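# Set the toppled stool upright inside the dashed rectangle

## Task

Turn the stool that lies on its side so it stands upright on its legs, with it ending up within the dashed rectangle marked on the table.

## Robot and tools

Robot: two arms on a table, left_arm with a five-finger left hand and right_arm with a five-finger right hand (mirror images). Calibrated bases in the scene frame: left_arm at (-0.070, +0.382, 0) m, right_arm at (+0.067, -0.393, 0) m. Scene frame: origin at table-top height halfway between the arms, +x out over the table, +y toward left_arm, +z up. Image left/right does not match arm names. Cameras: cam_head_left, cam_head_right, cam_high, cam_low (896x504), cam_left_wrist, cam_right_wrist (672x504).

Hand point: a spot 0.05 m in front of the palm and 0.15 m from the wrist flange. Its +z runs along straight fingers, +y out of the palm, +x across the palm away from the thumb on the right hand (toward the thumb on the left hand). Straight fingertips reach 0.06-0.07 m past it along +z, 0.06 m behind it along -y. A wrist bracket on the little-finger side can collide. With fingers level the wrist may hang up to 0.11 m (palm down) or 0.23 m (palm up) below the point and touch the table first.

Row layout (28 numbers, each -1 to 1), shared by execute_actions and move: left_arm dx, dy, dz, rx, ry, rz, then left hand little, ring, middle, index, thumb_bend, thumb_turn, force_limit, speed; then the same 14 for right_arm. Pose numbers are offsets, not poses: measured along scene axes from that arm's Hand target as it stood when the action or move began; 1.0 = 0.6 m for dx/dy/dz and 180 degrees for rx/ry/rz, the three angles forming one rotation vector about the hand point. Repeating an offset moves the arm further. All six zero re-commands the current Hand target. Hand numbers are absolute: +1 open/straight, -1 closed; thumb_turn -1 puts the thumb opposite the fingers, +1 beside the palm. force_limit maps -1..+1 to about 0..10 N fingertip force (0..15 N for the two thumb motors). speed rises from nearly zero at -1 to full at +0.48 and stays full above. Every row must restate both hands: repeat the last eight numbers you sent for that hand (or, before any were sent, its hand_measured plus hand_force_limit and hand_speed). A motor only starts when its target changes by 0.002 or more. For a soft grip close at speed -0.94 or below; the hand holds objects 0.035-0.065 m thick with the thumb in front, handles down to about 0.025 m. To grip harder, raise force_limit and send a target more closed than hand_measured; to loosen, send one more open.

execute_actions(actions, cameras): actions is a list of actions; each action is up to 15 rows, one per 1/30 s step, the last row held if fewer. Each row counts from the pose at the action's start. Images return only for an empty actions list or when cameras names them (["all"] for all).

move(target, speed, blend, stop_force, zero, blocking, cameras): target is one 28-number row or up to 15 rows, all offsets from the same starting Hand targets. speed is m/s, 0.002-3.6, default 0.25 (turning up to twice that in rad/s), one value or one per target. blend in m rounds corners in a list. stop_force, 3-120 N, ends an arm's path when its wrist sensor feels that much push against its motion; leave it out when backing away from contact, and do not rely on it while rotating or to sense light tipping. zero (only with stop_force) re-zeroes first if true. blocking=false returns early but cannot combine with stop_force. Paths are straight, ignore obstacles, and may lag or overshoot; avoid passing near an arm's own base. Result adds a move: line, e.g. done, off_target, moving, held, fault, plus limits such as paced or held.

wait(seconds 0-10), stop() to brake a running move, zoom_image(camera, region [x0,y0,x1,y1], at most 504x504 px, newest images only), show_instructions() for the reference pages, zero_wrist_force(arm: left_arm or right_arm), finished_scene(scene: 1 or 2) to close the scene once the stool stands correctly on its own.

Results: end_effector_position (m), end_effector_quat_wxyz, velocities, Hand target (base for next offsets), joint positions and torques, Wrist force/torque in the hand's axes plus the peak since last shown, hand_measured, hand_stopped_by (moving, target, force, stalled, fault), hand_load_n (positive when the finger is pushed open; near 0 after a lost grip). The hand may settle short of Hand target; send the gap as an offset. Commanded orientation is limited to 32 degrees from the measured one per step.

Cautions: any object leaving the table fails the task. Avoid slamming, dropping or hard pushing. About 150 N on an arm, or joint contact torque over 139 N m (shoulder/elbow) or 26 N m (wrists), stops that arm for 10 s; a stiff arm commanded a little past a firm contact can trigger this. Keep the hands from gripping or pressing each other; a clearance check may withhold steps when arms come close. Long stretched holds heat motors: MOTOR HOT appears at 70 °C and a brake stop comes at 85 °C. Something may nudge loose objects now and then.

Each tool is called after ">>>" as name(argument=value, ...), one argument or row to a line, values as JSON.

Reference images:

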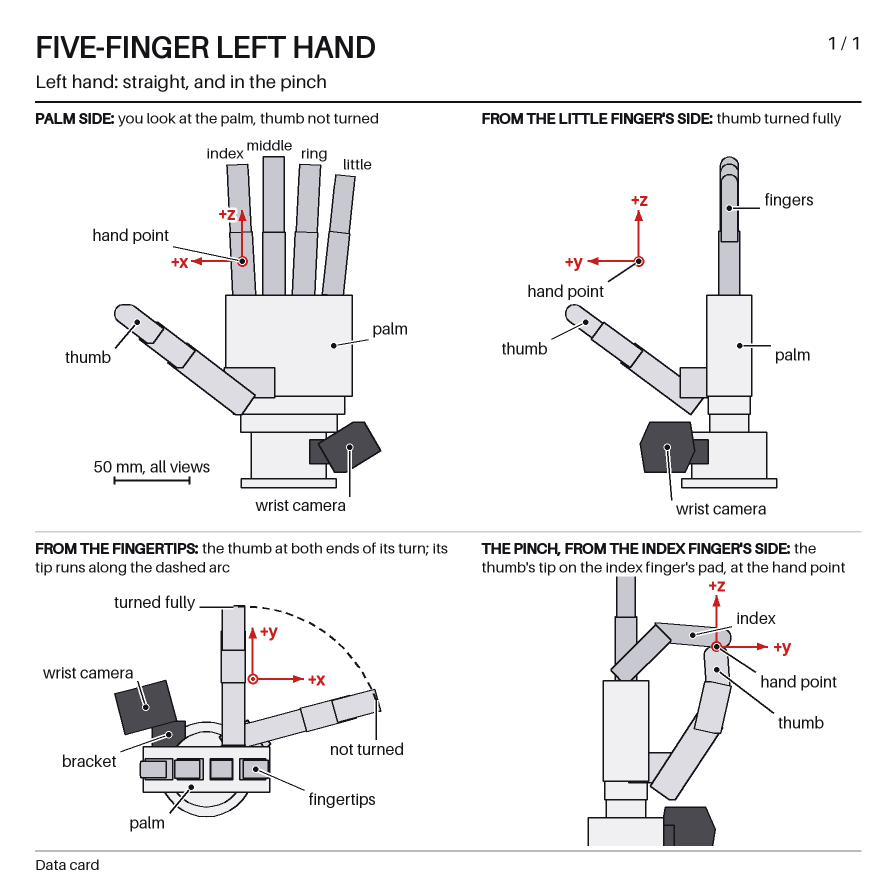

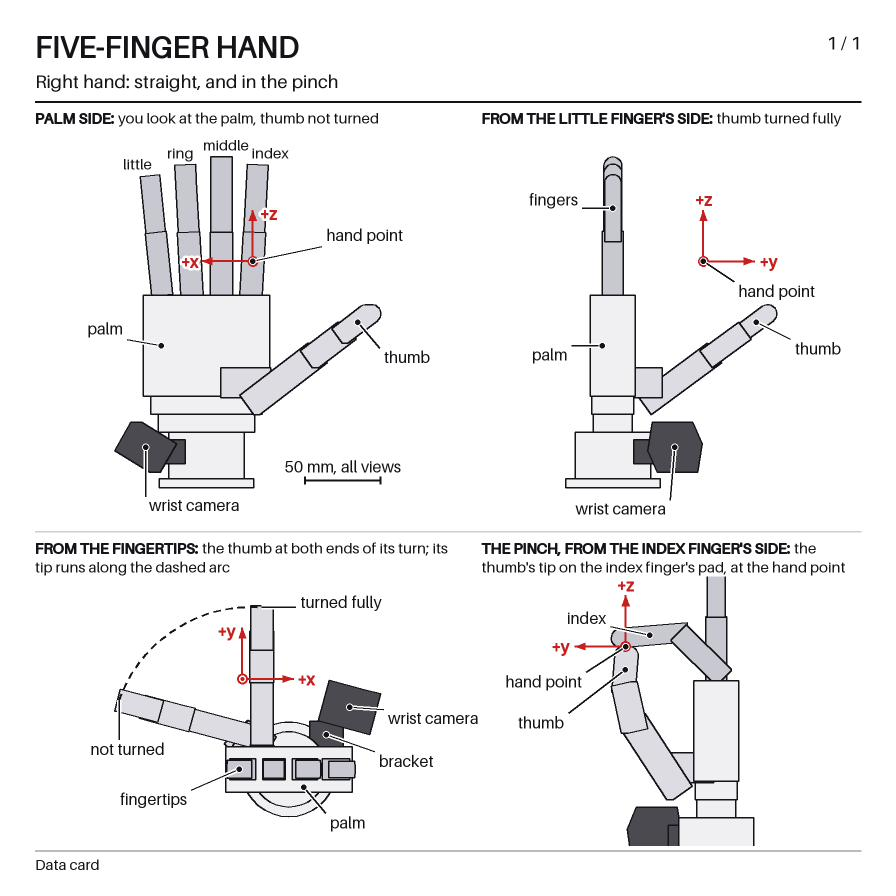

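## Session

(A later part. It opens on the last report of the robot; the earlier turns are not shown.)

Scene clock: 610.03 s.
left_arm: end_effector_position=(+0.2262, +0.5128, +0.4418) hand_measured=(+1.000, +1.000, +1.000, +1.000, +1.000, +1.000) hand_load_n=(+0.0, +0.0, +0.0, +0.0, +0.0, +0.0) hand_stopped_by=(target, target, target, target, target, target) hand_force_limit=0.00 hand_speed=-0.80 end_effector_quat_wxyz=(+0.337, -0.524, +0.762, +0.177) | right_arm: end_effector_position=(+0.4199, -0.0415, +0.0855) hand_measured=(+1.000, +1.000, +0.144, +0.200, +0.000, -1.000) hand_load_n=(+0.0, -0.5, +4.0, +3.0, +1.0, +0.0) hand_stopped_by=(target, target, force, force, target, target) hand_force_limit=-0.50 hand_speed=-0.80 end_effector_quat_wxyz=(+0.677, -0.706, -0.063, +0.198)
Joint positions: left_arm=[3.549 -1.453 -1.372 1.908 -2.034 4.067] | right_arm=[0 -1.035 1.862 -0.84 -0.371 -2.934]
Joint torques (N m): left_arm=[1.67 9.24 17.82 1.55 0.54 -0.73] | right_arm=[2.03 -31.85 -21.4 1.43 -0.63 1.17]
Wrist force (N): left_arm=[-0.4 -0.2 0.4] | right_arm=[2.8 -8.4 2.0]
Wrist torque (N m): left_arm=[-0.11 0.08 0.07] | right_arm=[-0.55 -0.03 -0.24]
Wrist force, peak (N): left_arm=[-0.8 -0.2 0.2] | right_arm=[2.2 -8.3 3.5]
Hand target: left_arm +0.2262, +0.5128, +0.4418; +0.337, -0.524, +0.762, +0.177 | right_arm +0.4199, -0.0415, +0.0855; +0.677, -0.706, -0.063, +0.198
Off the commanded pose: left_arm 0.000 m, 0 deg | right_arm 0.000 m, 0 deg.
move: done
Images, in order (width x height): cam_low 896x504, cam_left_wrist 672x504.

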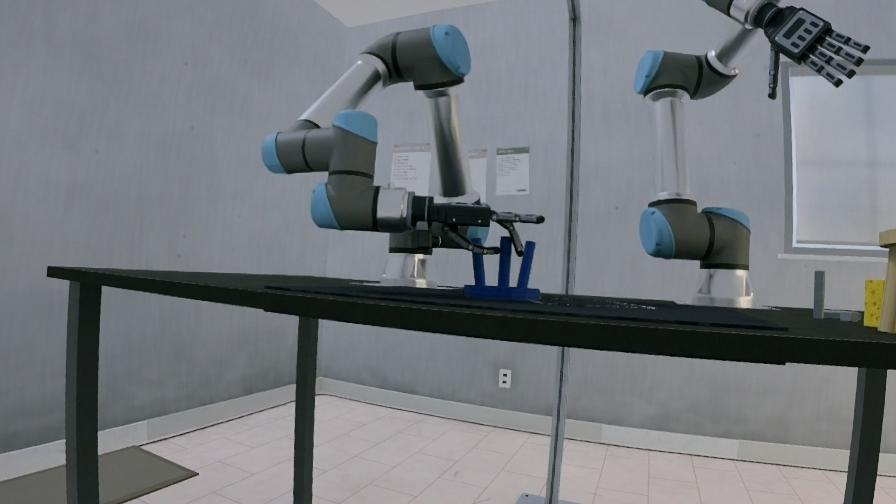

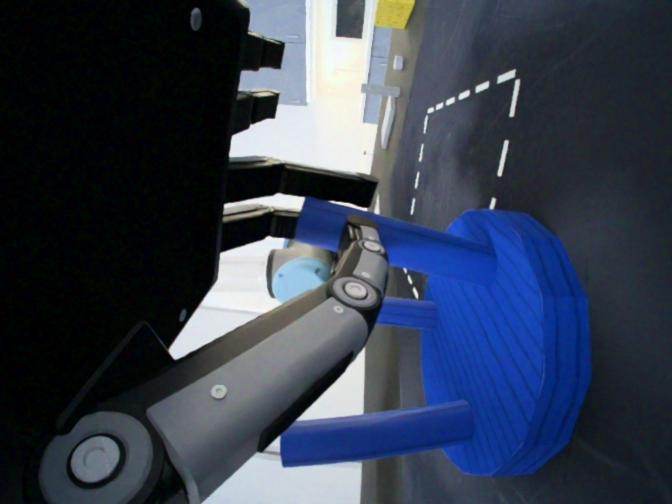

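>>> move(
  target=[
    [0,0,0,0,0,0,1,1,1,1,1,1,0,-0.8,0,0,0,0,0,0,1,1,0.4,0.4,0.5,-1,-0.8,-0.3],
    [0,0,0,0,0,0,1,1,1,1,1,1,0,-0.8,-0.0043,0.0108,0.002,-0.0607,-0.0239,0.0139,1,1,0.4,0.4,0.5,-1,-0.8,-0.3],
    [0,0,0,0,0,0,1,1,1,1,1,1,0,-0.8,-0.0043,0.0108,0.002,-0.0607,-0.0239,0.0139,1,1,0.1,0.1,0.2,-1,-0.7,-0.8],
  ],
  cameras=["cam_low","cam_left_wrist"],
  speed=0.1,
)

>>> zoom_image(
  camera="cam_low",
  region=[430, 160, 560, 310],
)

>>> zoom_image(
  camera="cam_left_wrist",
  region=[200, 130, 500, 360],
)

Scene clock: 631.30 s.
left_arm: end_effector_position=(+0.2262, +0.5128, +0.4418) hand_measured=(+1.000, +1.000, +1.000, +1.000, +1.000, +1.000) hand_load_n=(+0.0, +0.0, +0.0, +0.0, +0.0, +0.0) hand_stopped_by=(target, target, target, target, target, target) hand_force_limit=0.00 hand_speed=-0.80 end_effector_quat_wxyz=(+0.337, -0.524, +0.762, +0.177) | right_arm: end_effector_position=(+0.4173, -0.0350, +0.0867) hand_measured=(+1.000, +1.000, +0.100, +0.100, +0.200, -1.000) hand_load_n=(+0.0, +0.0, +0.0, +0.0, +0.5, +0.0) hand_stopped_by=(target, target, target, target, target, target) hand_force_limit=-0.70 hand_speed=-0.80 end_effector_quat_wxyz=(-0.599, +0.773, +0.085, -0.191)
Joint positions: left_arm=[3.549 -1.453 -1.372 1.908 -2.034 4.067] | right_arm=[0.056 -1.172 1.962 -1.334 -0.414 -2.436]
Joint torques (N m): left_arm=[1.73 9.1 16.03 1.57 0.49 -0.85] | right_arm=[-6.91 -19.93 -25.56 -2.24 3.09 1.21]
Wrist force (N): left_arm=[-0.4 0.0 0.3] | right_arm=[0.0 -0.4 -0.6]
Wrist torque (N m): left_arm=[-0.07 0.09 0.07] | right_arm=[-0.29 0.02 -0.19]
Wrist force, peak (N): left_arm=[-0.7 -0.3 0.4] | right_arm=[2.6 -8.9 2.5]
Hand target: left_arm +0.2262, +0.5128, +0.4418; +0.337, -0.524, +0.762, +0.177 | right_arm +0.4173, -0.0350, +0.0867; -0.599, +0.773, +0.085, -0.191
Off the commanded pose: left_arm 0.000 m, 0 deg | right_arm 0.000 m, 0 deg.
move: done
Images, in order (width x height): cam_low 896x504, cam_left_wrist 672x504.

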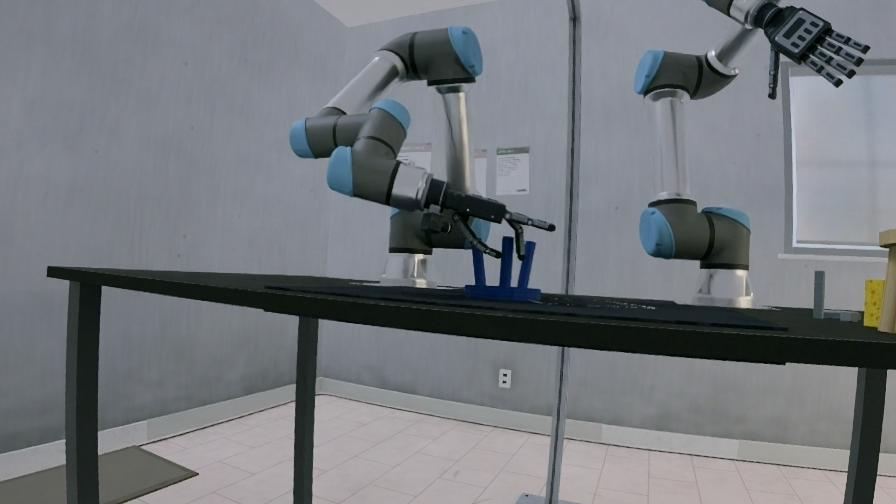

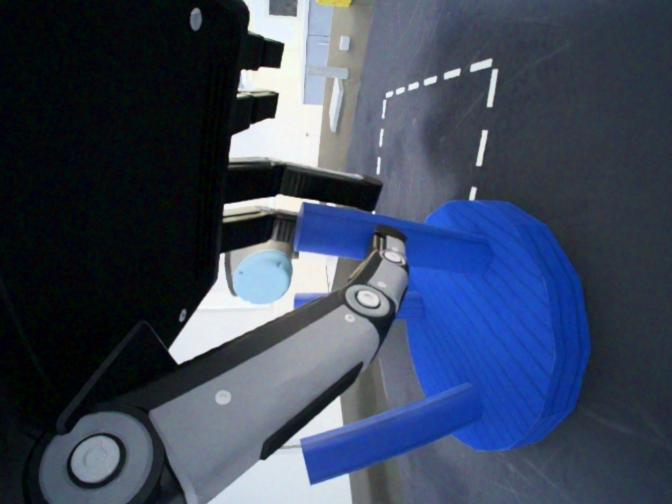

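Scaled by 3.360 from the camera's 896x504 image, which has a finer 1280x720 frame.

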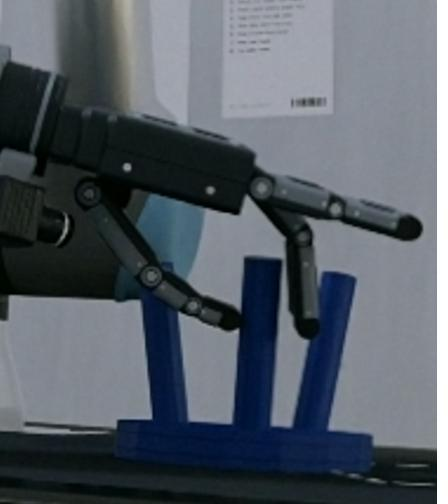

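Scaled by 1.680 from the camera's 672x504 image, which has a finer 960x720 frame.

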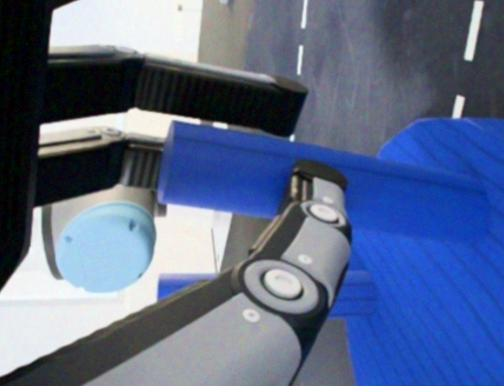

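>>> move(
  target=[
    [0,0,0,0,0,0,1,1,1,1,1,1,0,-0.8,0,0,0,0,0,0,1,1,-0.15,-0.15,0.1,-1,-0.4,-0.85],
    [0,0,0,0,0,0,1,1,1,1,1,1,0,-0.8,0,0,0,0,0,0,1,1,-0.3,-0.3,-0.1,-1,0.5,-0.85],
  ],
  cameras=["cam_low","cam_left_wrist"],
  speed=0.1,
)

>>> zoom_image(
  camera="cam_low",
  region=[430, 160, 560, 310],
)

>>> zoom_image(
  camera="cam_left_wrist",
  region=[200, 130, 500, 360],
)

Scene clock: 636.70 s.
left_arm: end_effector_position=(+0.2262, +0.5128, +0.4418) hand_measured=(+1.000, +1.000, +1.000, +1.000, +1.000, +1.000) hand_load_n=(+0.0, +0.0, +0.0, +0.0, +0.0, +0.0) hand_stopped_by=(target, target, target, target, target, target) hand_force_limit=0.00 hand_speed=-0.80 end_effector_quat_wxyz=(+0.337, -0.524, +0.762, +0.177) | right_arm: end_effector_position=(+0.4173, -0.0350, +0.0867) hand_measured=(+1.000, +1.000, -0.018, -0.006, +0.150, -1.000) hand_load_n=(+0.0, +0.0, +8.5, +8.0, +11.5, +0.5) hand_stopped_by=(target, target, force, force, force, target) hand_force_limit=0.50 hand_speed=-0.85 end_effector_quat_wxyz=(-0.599, +0.773, +0.085, -0.191)
Joint positions: left_arm=[3.549 -1.453 -1.372 1.908 -2.034 4.067] | right_arm=[0.056 -1.172 1.962 -1.334 -0.414 -2.436]
Joint torques (N m): left_arm=[1.98 7.85 18.15 1.47 0.51 -0.7] | right_arm=[-1.82 -25.42 -23.8 -1.4 1.88 1.09]
Wrist force (N): left_arm=[-0.3 0.0 0.4] | right_arm=[-0.1 -6.7 1.9]
Wrist torque (N m): left_arm=[-0.08 0.08 0.07] | right_arm=[-0.52 0.02 -0.28]
Wrist force, peak (N): left_arm=[-0.7 -0.2 0.4] | right_arm=[-0.3 -6.9 1.9]
Hand target: left_arm +0.2262, +0.5128, +0.4418; +0.337, -0.524, +0.762, +0.177 | right_arm +0.4173, -0.0350, +0.0867; -0.599, +0.773, +0.085, -0.191
Off the commanded pose: left_arm 0.000 m, 0 deg | right_arm 0.000 m, 0 deg.
move: done
Images, in order (width x height): cam_low 896x504, cam_left_wrist 672x504.

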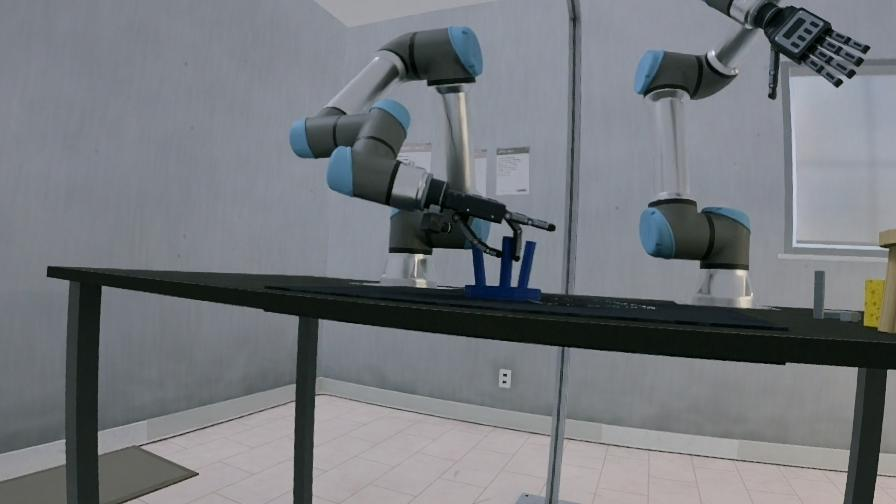

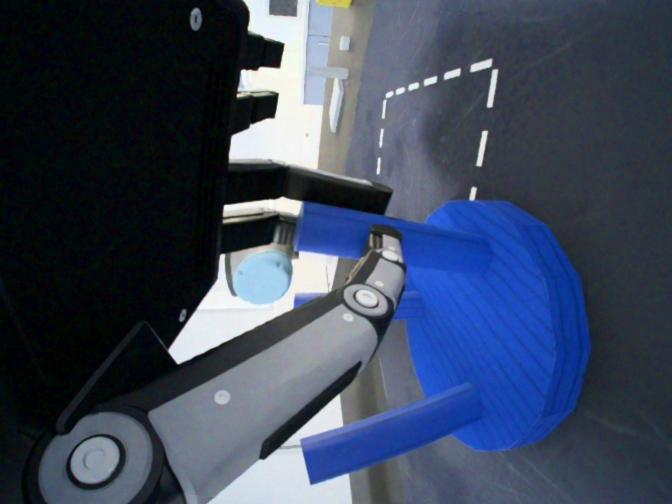

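Scaled by 3.360 from the camera's 896x504 image, which has a finer 1280x720 frame.

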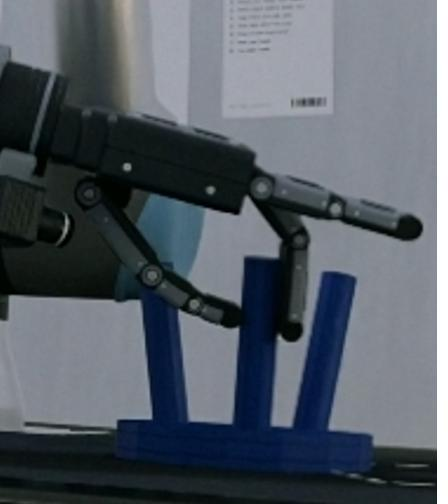

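Scaled by 1.680 from the camera's 672x504 image, which has a finer 960x720 frame.

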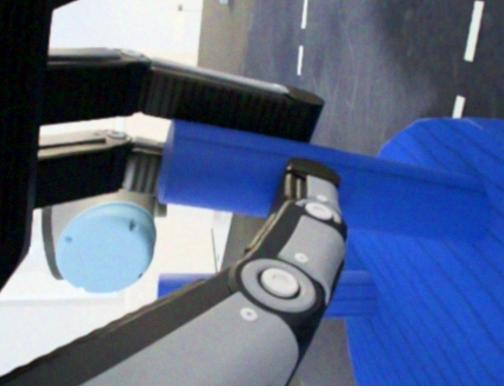

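>>> move(
  target=[
    [0,0,0,0,0,0,1,1,1,1,1,1,0,-0.8,-0.0415,-0.0164,0.055,0.0305,-0.0775,0,1,1,-0.3,-0.3,-0.1,-1,0.5,-0.85],
  ],
  cameras=["cam_low","cam_left_wrist"],
  speed=0.06,
)

>>> zoom_image(
  camera="cam_low",
  region=[430, 160, 560, 310],
)

Scene clock: 646.83 s.
left_arm: end_effector_position=(+0.2262, +0.5128, +0.4418) hand_measured=(+1.000, +1.000, +1.000, +1.000, +1.000, +1.000) hand_load_n=(+0.0, +0.0, +0.0, +0.0, +0.0, +0.0) hand_stopped_by=(target, target, target, target, target, target) hand_force_limit=0.00 hand_speed=-0.80 end_effector_quat_wxyz=(+0.337, -0.524, +0.762, +0.177) | right_arm: end_effector_position=(+0.3923, -0.0449, +0.1197) hand_measured=(+1.000, +1.000, -0.018, -0.006, +0.150, -1.000) hand_load_n=(+0.0, +0.0, +7.5, +6.0, +13.5, +1.5) hand_stopped_by=(target, target, force, force, force, target) hand_force_limit=0.50 hand_speed=-0.85 end_effector_quat_wxyz=(-0.621, +0.761, +0.166, -0.092) end_effector_velocity=(+0.001, +0.000, +0.000) end_effector_angular_velocity=(-0.002, +0.006, -0.001)
Joint positions: left_arm=[3.549 -1.453 -1.372 1.908 -2.034 4.067] | right_arm=[0.017 -1.362 2.09 -1.302 -0.401 -2.673]
Joint velocities: left_arm=[within noise] | right_arm=[0 0.003 -0.002 0 -0.001 0.005]
Joint torques (N m): left_arm=[1.37 9.56 17.41 1.41 0.37 -0.82] | right_arm=[6.11 -13.58 -27.87 -1.31 3.16 1.58]
Wrist force (N): left_arm=[-0.5 0.0 0.5] | right_arm=[0.3 1.1 0.9]
Wrist torque (N m): left_arm=[-0.09 0.12 0.06] | right_arm=[-0.43 -0.01 -0.16]
Wrist force, peak (N): left_arm=[-0.8 -0.4 0.2] | right_arm=[-0.3 -7.1 1.5]
Hand target: left_arm +0.2262, +0.5128, +0.4418; +0.337, -0.524, +0.762, +0.177 | right_arm +0.3924, -0.0448, +0.1197; -0.621, +0.761, +0.166, -0.092
Off the commanded pose: left_arm 0.000 m, 0 deg | right_arm 0.000 m, 0 deg.
move: done
Images, in order (width x height): cam_low 896x504, cam_left_wrist 672x504.

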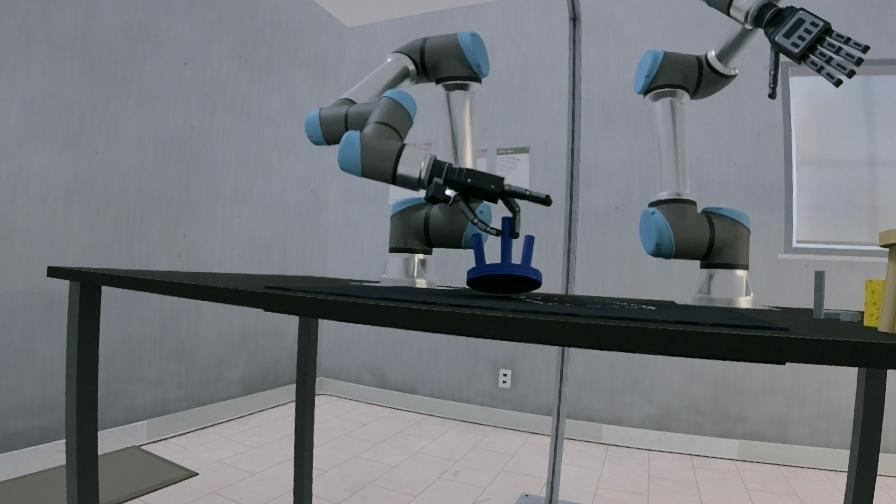

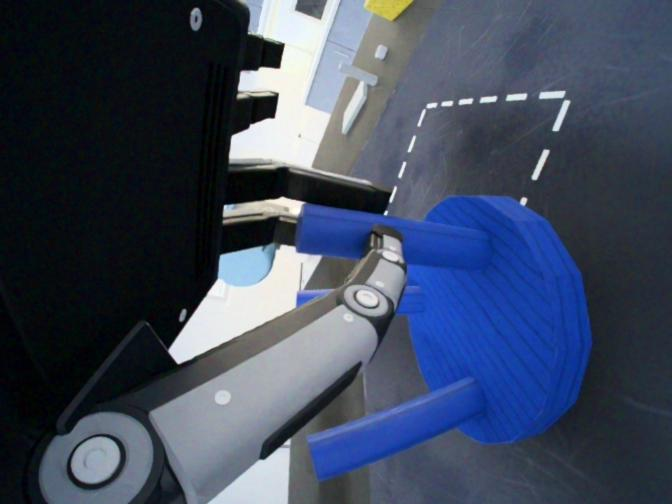

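Scaled by 3.360 from the camera's 896x504 image, which has a finer 1280x720 frame.

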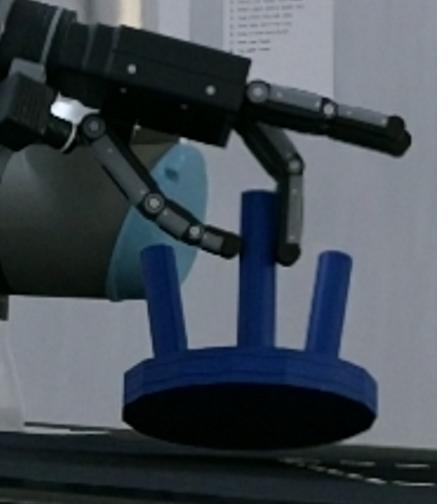

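>>> move(
  target=[
    [0,0,0,0,0,0,1,1,1,1,1,1,0,-0.8,-0.0948,-0.0439,0.0697,0.0611,-0.155,0,1,1,-0.3,-0.3,-0.1,-1,0.5,-0.85],
    [0,0,0,0,0,0,1,1,1,1,1,1,0,-0.8,-0.2013,-0.0925,0.0632,0.1222,-0.31,0,1,1,-0.3,-0.3,-0.1,-1,0.5,-0.85],
  ],
  cameras=["cam_low","cam_high","cam_left_wrist","cam_head_left"],
  speed=0.08,
  blend=0.01,
)

>>> zoom_image(
  camera="cam_low",
  region=[430, 160, 560, 310],
)

Scene clock: 686.63 s.
left_arm: end_effector_position=(+0.2262, +0.5128, +0.4418) hand_measured=(+1.000, +1.000, +1.000, +1.000, +1.000, +1.000) hand_load_n=(+0.0, +0.0, +0.0, +0.0, +0.0, +0.0) hand_stopped_by=(target, target, target, target, target, target) hand_force_limit=0.00 hand_speed=-0.80 end_effector_quat_wxyz=(+0.337, -0.524, +0.762, +0.177) | right_arm: end_effector_position=(+0.2716, -0.1003, +0.1576) hand_measured=(+1.000, +1.000, -0.018, -0.006, +0.150, -1.000) hand_load_n=(+0.0, -0.5, +7.0, +5.0, +12.0, +3.0) hand_stopped_by=(target, target, force, force, force, target) hand_force_limit=0.50 hand_speed=-0.85 end_effector_quat_wxyz=(+0.600, -0.588, -0.449, -0.304)
Joint positions: left_arm=[3.549 -1.453 -1.372 1.908 -2.034 4.067] | right_arm=[-0.459 -1.996 2.58 -0.742 -0.646 -4.138]
Joint torques (N m): left_arm=[3.33 8.4 18.81 1.6 0.51 -0.64] | right_arm=[7.43 16.78 -28.07 -0.87 3.02 -0.03]
Wrist force (N): left_arm=[-0.5 -0.1 0.2] | right_arm=[-0.3 0.1 0.7]
Wrist torque (N m): left_arm=[-0.08 0.10 0.06] | right_arm=[-0.37 -0.35 0.20]
Wrist force, peak (N): left_arm=[-0.8 -0.1 0.3] | right_arm=[0.4 1.4 1.1]
Hand target: left_arm +0.2262, +0.5128, +0.4418; +0.337, -0.524, +0.762, +0.177 | right_arm +0.2716, -0.1003, +0.1576; +0.600, -0.588, -0.449, -0.304
Off the commanded pose: left_arm 0.000 m, 0 deg | right_arm 0.000 m, 0 deg.
move: done
Images, in order (width x height): cam_head_left 896x504, cam_high 896x504, cam_low 896x504, cam_left_wrist 672x504.

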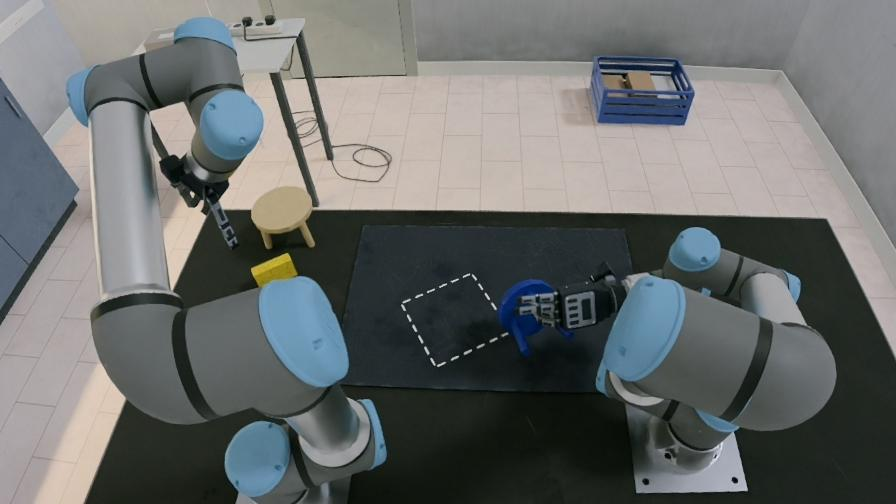

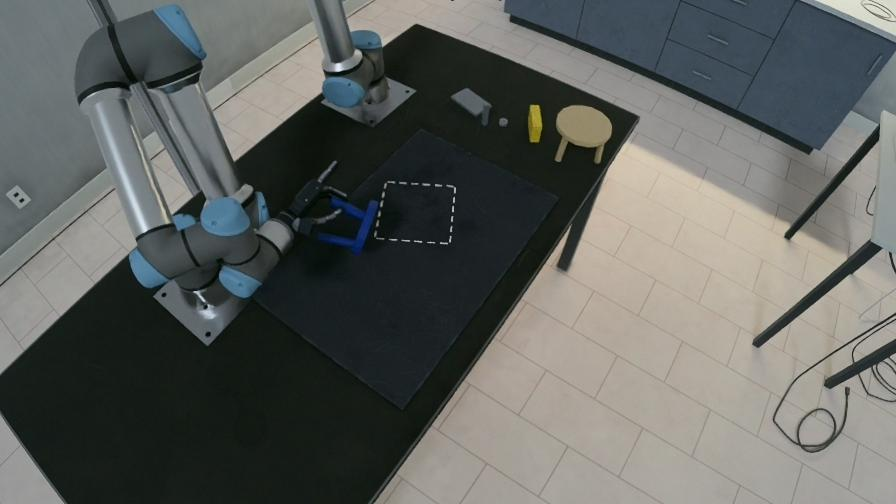

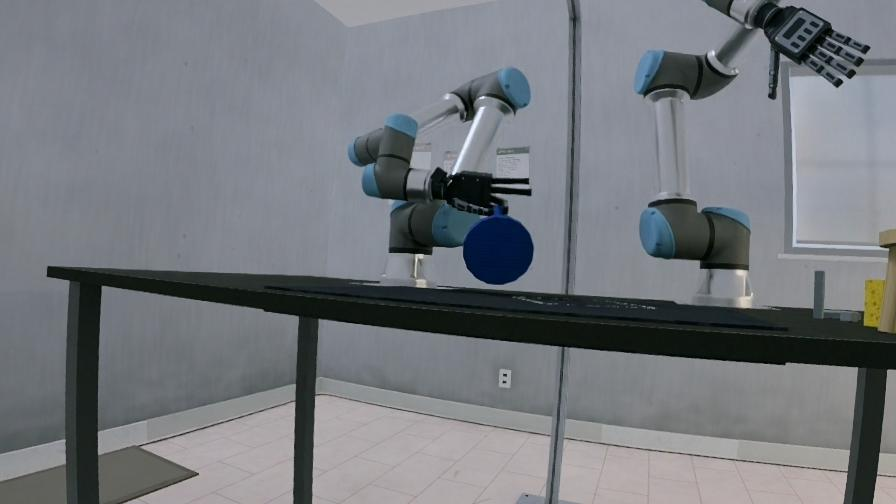

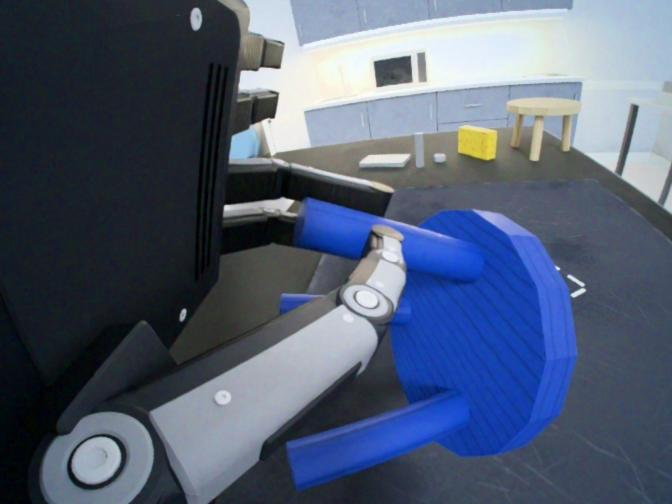

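Scaled by 3.360 from the camera's 896x504 image, which has a finer 1280x720 frame.

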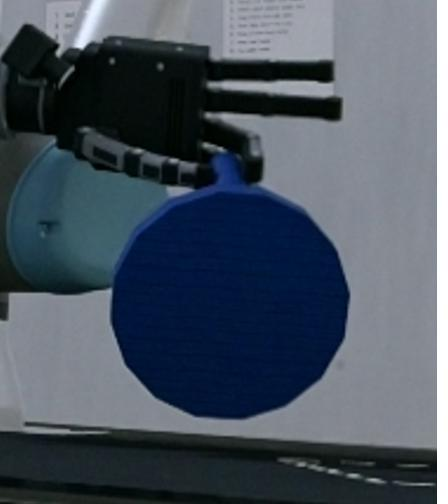

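>>> move(
  target=[
    [0,0,0,0,0,0,1,1,1,1,1,1,0,-0.8,0.0473,0.0672,-0.04,0.0692,-0.1757,0,1,1,-0.3,-0.3,-0.1,-1,0.5,-0.85],
  ],
  cameras=["cam_low","cam_high","cam_head_left"],
  speed=0.08,
)

>>> zoom_image(
  camera="cam_low",
  region=[430, 160, 590, 310],
)

>>> zoom_image(
  camera="cam_high",
  region=[280, 140, 440, 280],
)

Scene clock: 696.37 s.
left_arm: end_effector_position=(+0.2262, +0.5128, +0.4418) hand_measured=(+1.000, +1.000, +1.000, +1.000, +1.000, +1.000) hand_load_n=(+0.0, +0.0, +0.0, +0.0, +0.0, +0.0) hand_stopped_by=(target, target, target, target, target, target) hand_force_limit=0.00 hand_speed=-0.80 end_effector_quat_wxyz=(+0.337, -0.524, +0.762, +0.177) | right_arm: end_effector_position=(+0.3000, -0.0600, +0.1336) hand_measured=(+1.000, +1.000, -0.018, -0.006, +0.150, -1.000) hand_load_n=(+0.0, +0.0, +4.5, +10.0, +11.5, +3.5) hand_stopped_by=(target, target, force, force, force, target) hand_force_limit=0.50 hand_speed=-0.85 end_effector_quat_wxyz=(+0.515, -0.415, -0.560, -0.499)
Joint positions: left_arm=[3.549 -1.453 -1.372 1.908 -2.034 4.067] | right_arm=[-0.295 -1.597 2.639 -0.979 -0.456 -4.902]
Joint torques (N m): left_arm=[3.42 7.98 17.83 1.53 0.41 -0.64] | right_arm=[-7.45 -23.71 -12.47 2.09 -3.02 0.16]
Wrist force (N): left_arm=[-0.9 -0.1 0.2] | right_arm=[-0.8 -1.0 0.5]
Wrist torque (N m): left_arm=[-0.08 0.15 0.04] | right_arm=[-0.37 -0.24 0.30]
Wrist force, peak (N): left_arm=[-0.9 -0.1 0.2] | right_arm=[-0.9 -1.0 0.8]
Hand target: left_arm +0.2262, +0.5128, +0.4418; +0.337, -0.524, +0.762, +0.177 | right_arm +0.3000, -0.0600, +0.1336; +0.515, -0.415, -0.560, -0.499
Off the commanded pose: left_arm 0.000 m, 0 deg | right_arm 0.000 m, 0 deg.
move: done
Images, in order (width x height): cam_head_left 896x504, cam_high 896x504, cam_low 896x504.

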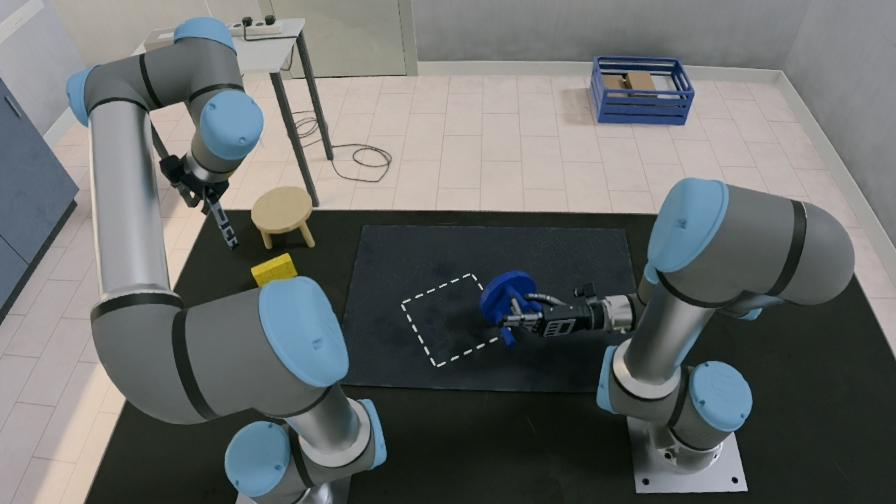

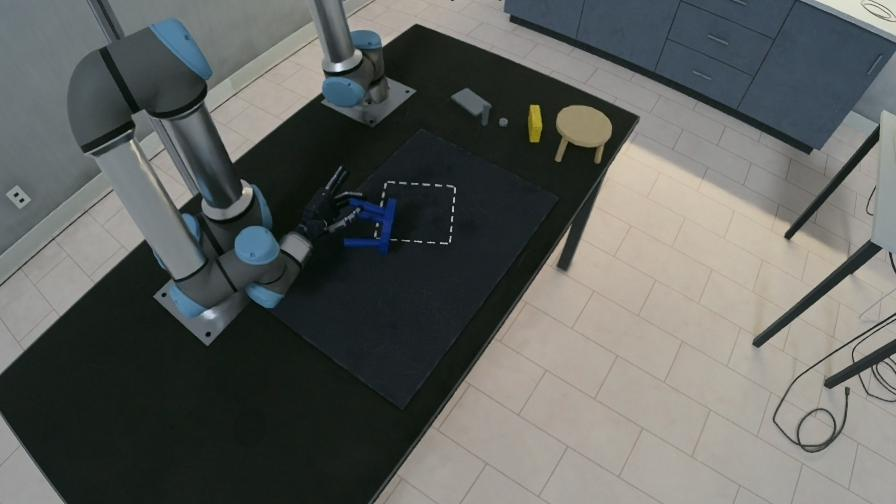

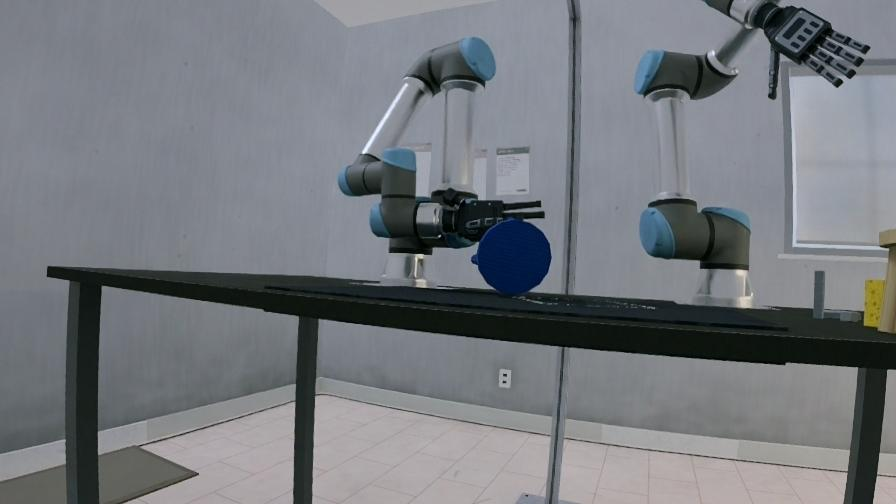

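Scaled by 3.150 from the camera's 896x504 image, which has a finer 1280x720 frame.

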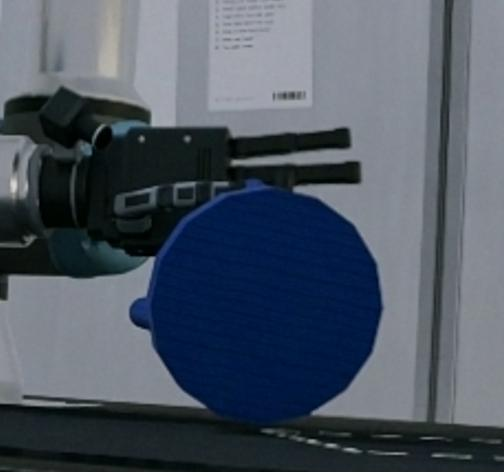

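Scaled by 3.150 from the camera's 896x504 image, which has a finer 1280x720 frame.

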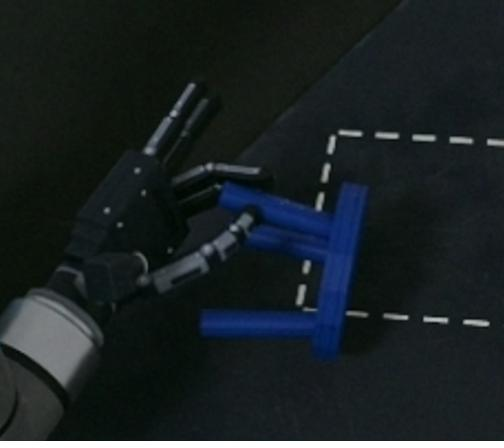

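>>> move(
  target=[
    [0,0,0,0,0,0,1,1,1,1,1,1,0,-0.8,0,0,-0.075,0,0,0,1,1,-0.3,-0.3,-0.1,-1,0.5,-0.85],
  ],
  cameras=["cam_low","cam_high","cam_head_left","cam_left_wrist"],
  speed=0.03,
  stop_force=3,
)

>>> zoom_image(
  camera="cam_low",
  region=[430, 160, 590, 310],
)

>>> zoom_image(
  camera="cam_high",
  region=[280, 140, 440, 280],
)

Scene clock: 713.60 s.
left_arm: end_effector_position=(+0.2262, +0.5128, +0.4418) hand_measured=(+1.000, +1.000, +1.000, +1.000, +1.000, +1.000) hand_load_n=(+0.0, +0.0, +0.0, +0.0, +0.0, +0.0) hand_stopped_by=(target, target, target, target, target, target) hand_force_limit=0.00 hand_speed=-0.80 end_effector_quat_wxyz=(+0.337, -0.524, +0.762, +0.177) | right_arm: end_effector_position=(+0.3000, -0.0600, +0.1275) hand_measured=(+1.000, +1.000, -0.018, -0.006, +0.150, -1.000) hand_load_n=(+0.0, +0.0, +5.0, +9.5, +12.0, +2.0) hand_stopped_by=(target, target, force, force, force, target) hand_force_limit=0.50 hand_speed=-0.85 end_effector_quat_wxyz=(+0.515, -0.415, -0.560, -0.499)
Joint positions: left_arm=[3.549 -1.453 -1.372 1.908 -2.034 4.067] | right_arm=[-0.295 -1.571 2.646 -1.011 -0.456 -4.902]
Joint torques (N m): left_arm=[2.05 8.81 18.47 1.68 0.6 -0.56] | right_arm=[-7 4.77 -19.46 -0.71 2.67 -1.33]
Wrist force (N): left_arm=[-0.6 -0.3 0.4] | right_arm=[0.6 -0.5 0.5]
Wrist torque (N m): left_arm=[-0.11 0.12 0.06] | right_arm=[-0.35 -0.28 0.27]
Wrist force, peak (N): left_arm=[-0.7 -0.2 0.3] | right_arm=[13.5 -4.6 0.1]
Hand target: left_arm +0.2262, +0.5128, +0.4418; +0.337, -0.524, +0.762, +0.177 | right_arm +0.3000, -0.0600, +0.1275; +0.515, -0.415, -0.560, -0.499 (not the last commanded pose)
Off the commanded pose: left_arm 0.000 m, 0 deg | right_arm 0.039 m, 0 deg.
move: contact (right_arm)
Images, in order (width x height): cam_head_left 896x504, cam_high 896x504, cam_low 896x504, cam_left_wrist 672x504.

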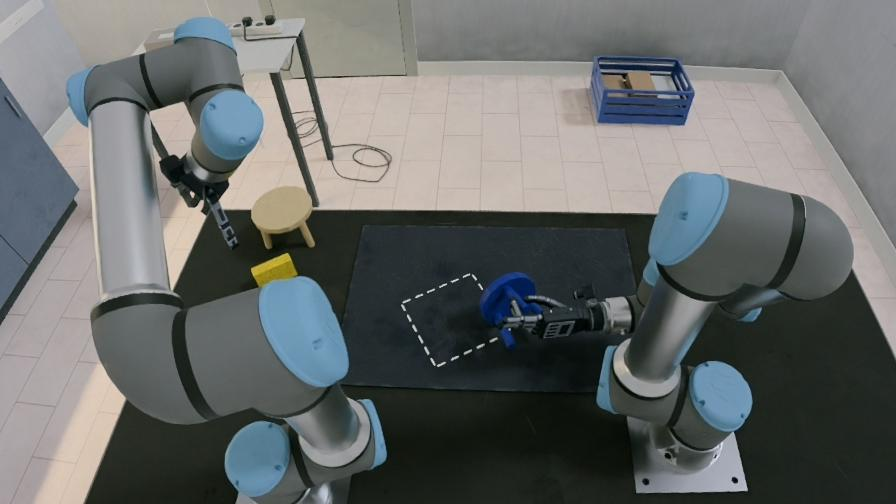

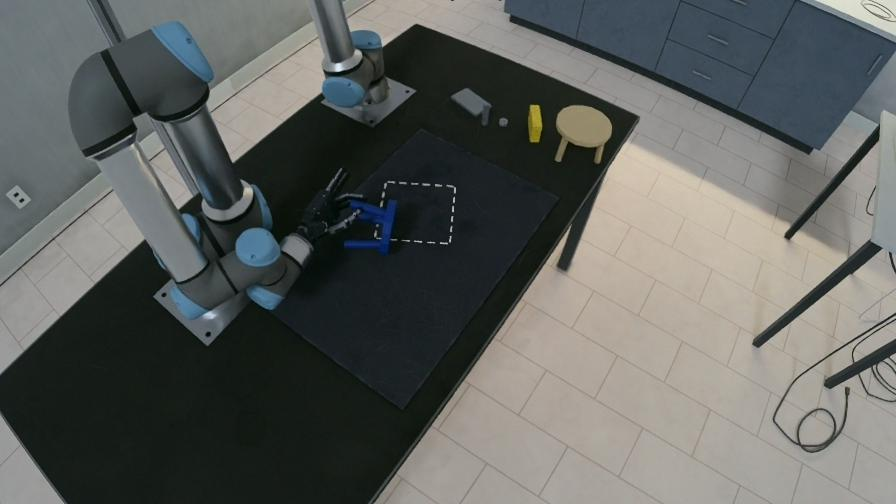

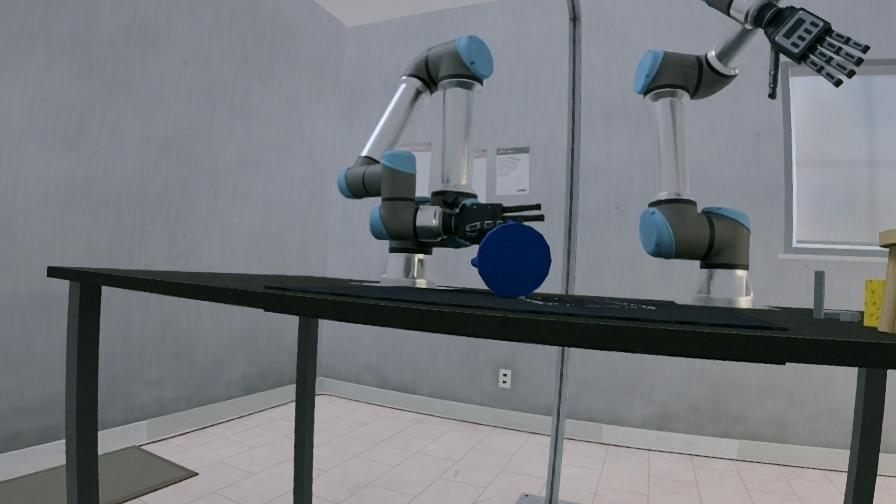

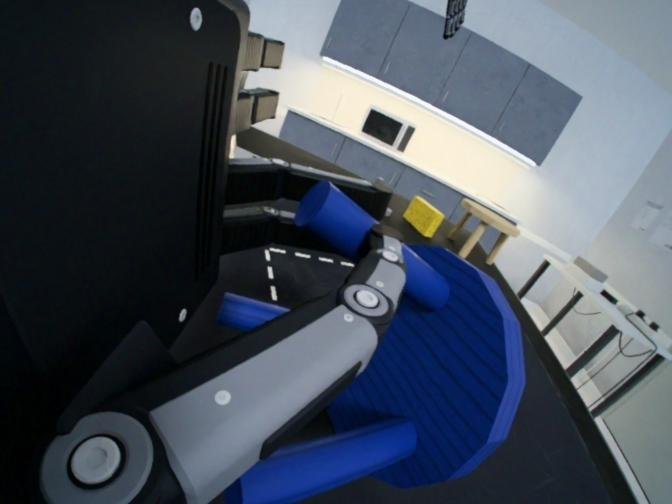

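Scaled by 3.150 from the camera's 896x504 image, which has a finer 1280x720 frame.

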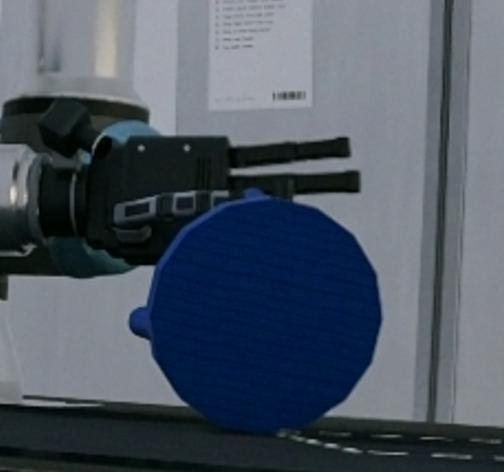

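Scaled by 3.150 from the camera's 896x504 image, which has a finer 1280x720 frame.

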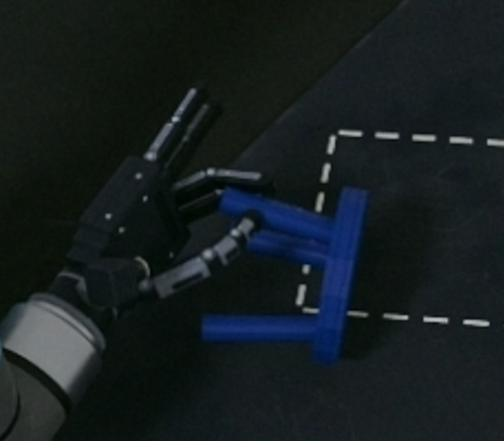

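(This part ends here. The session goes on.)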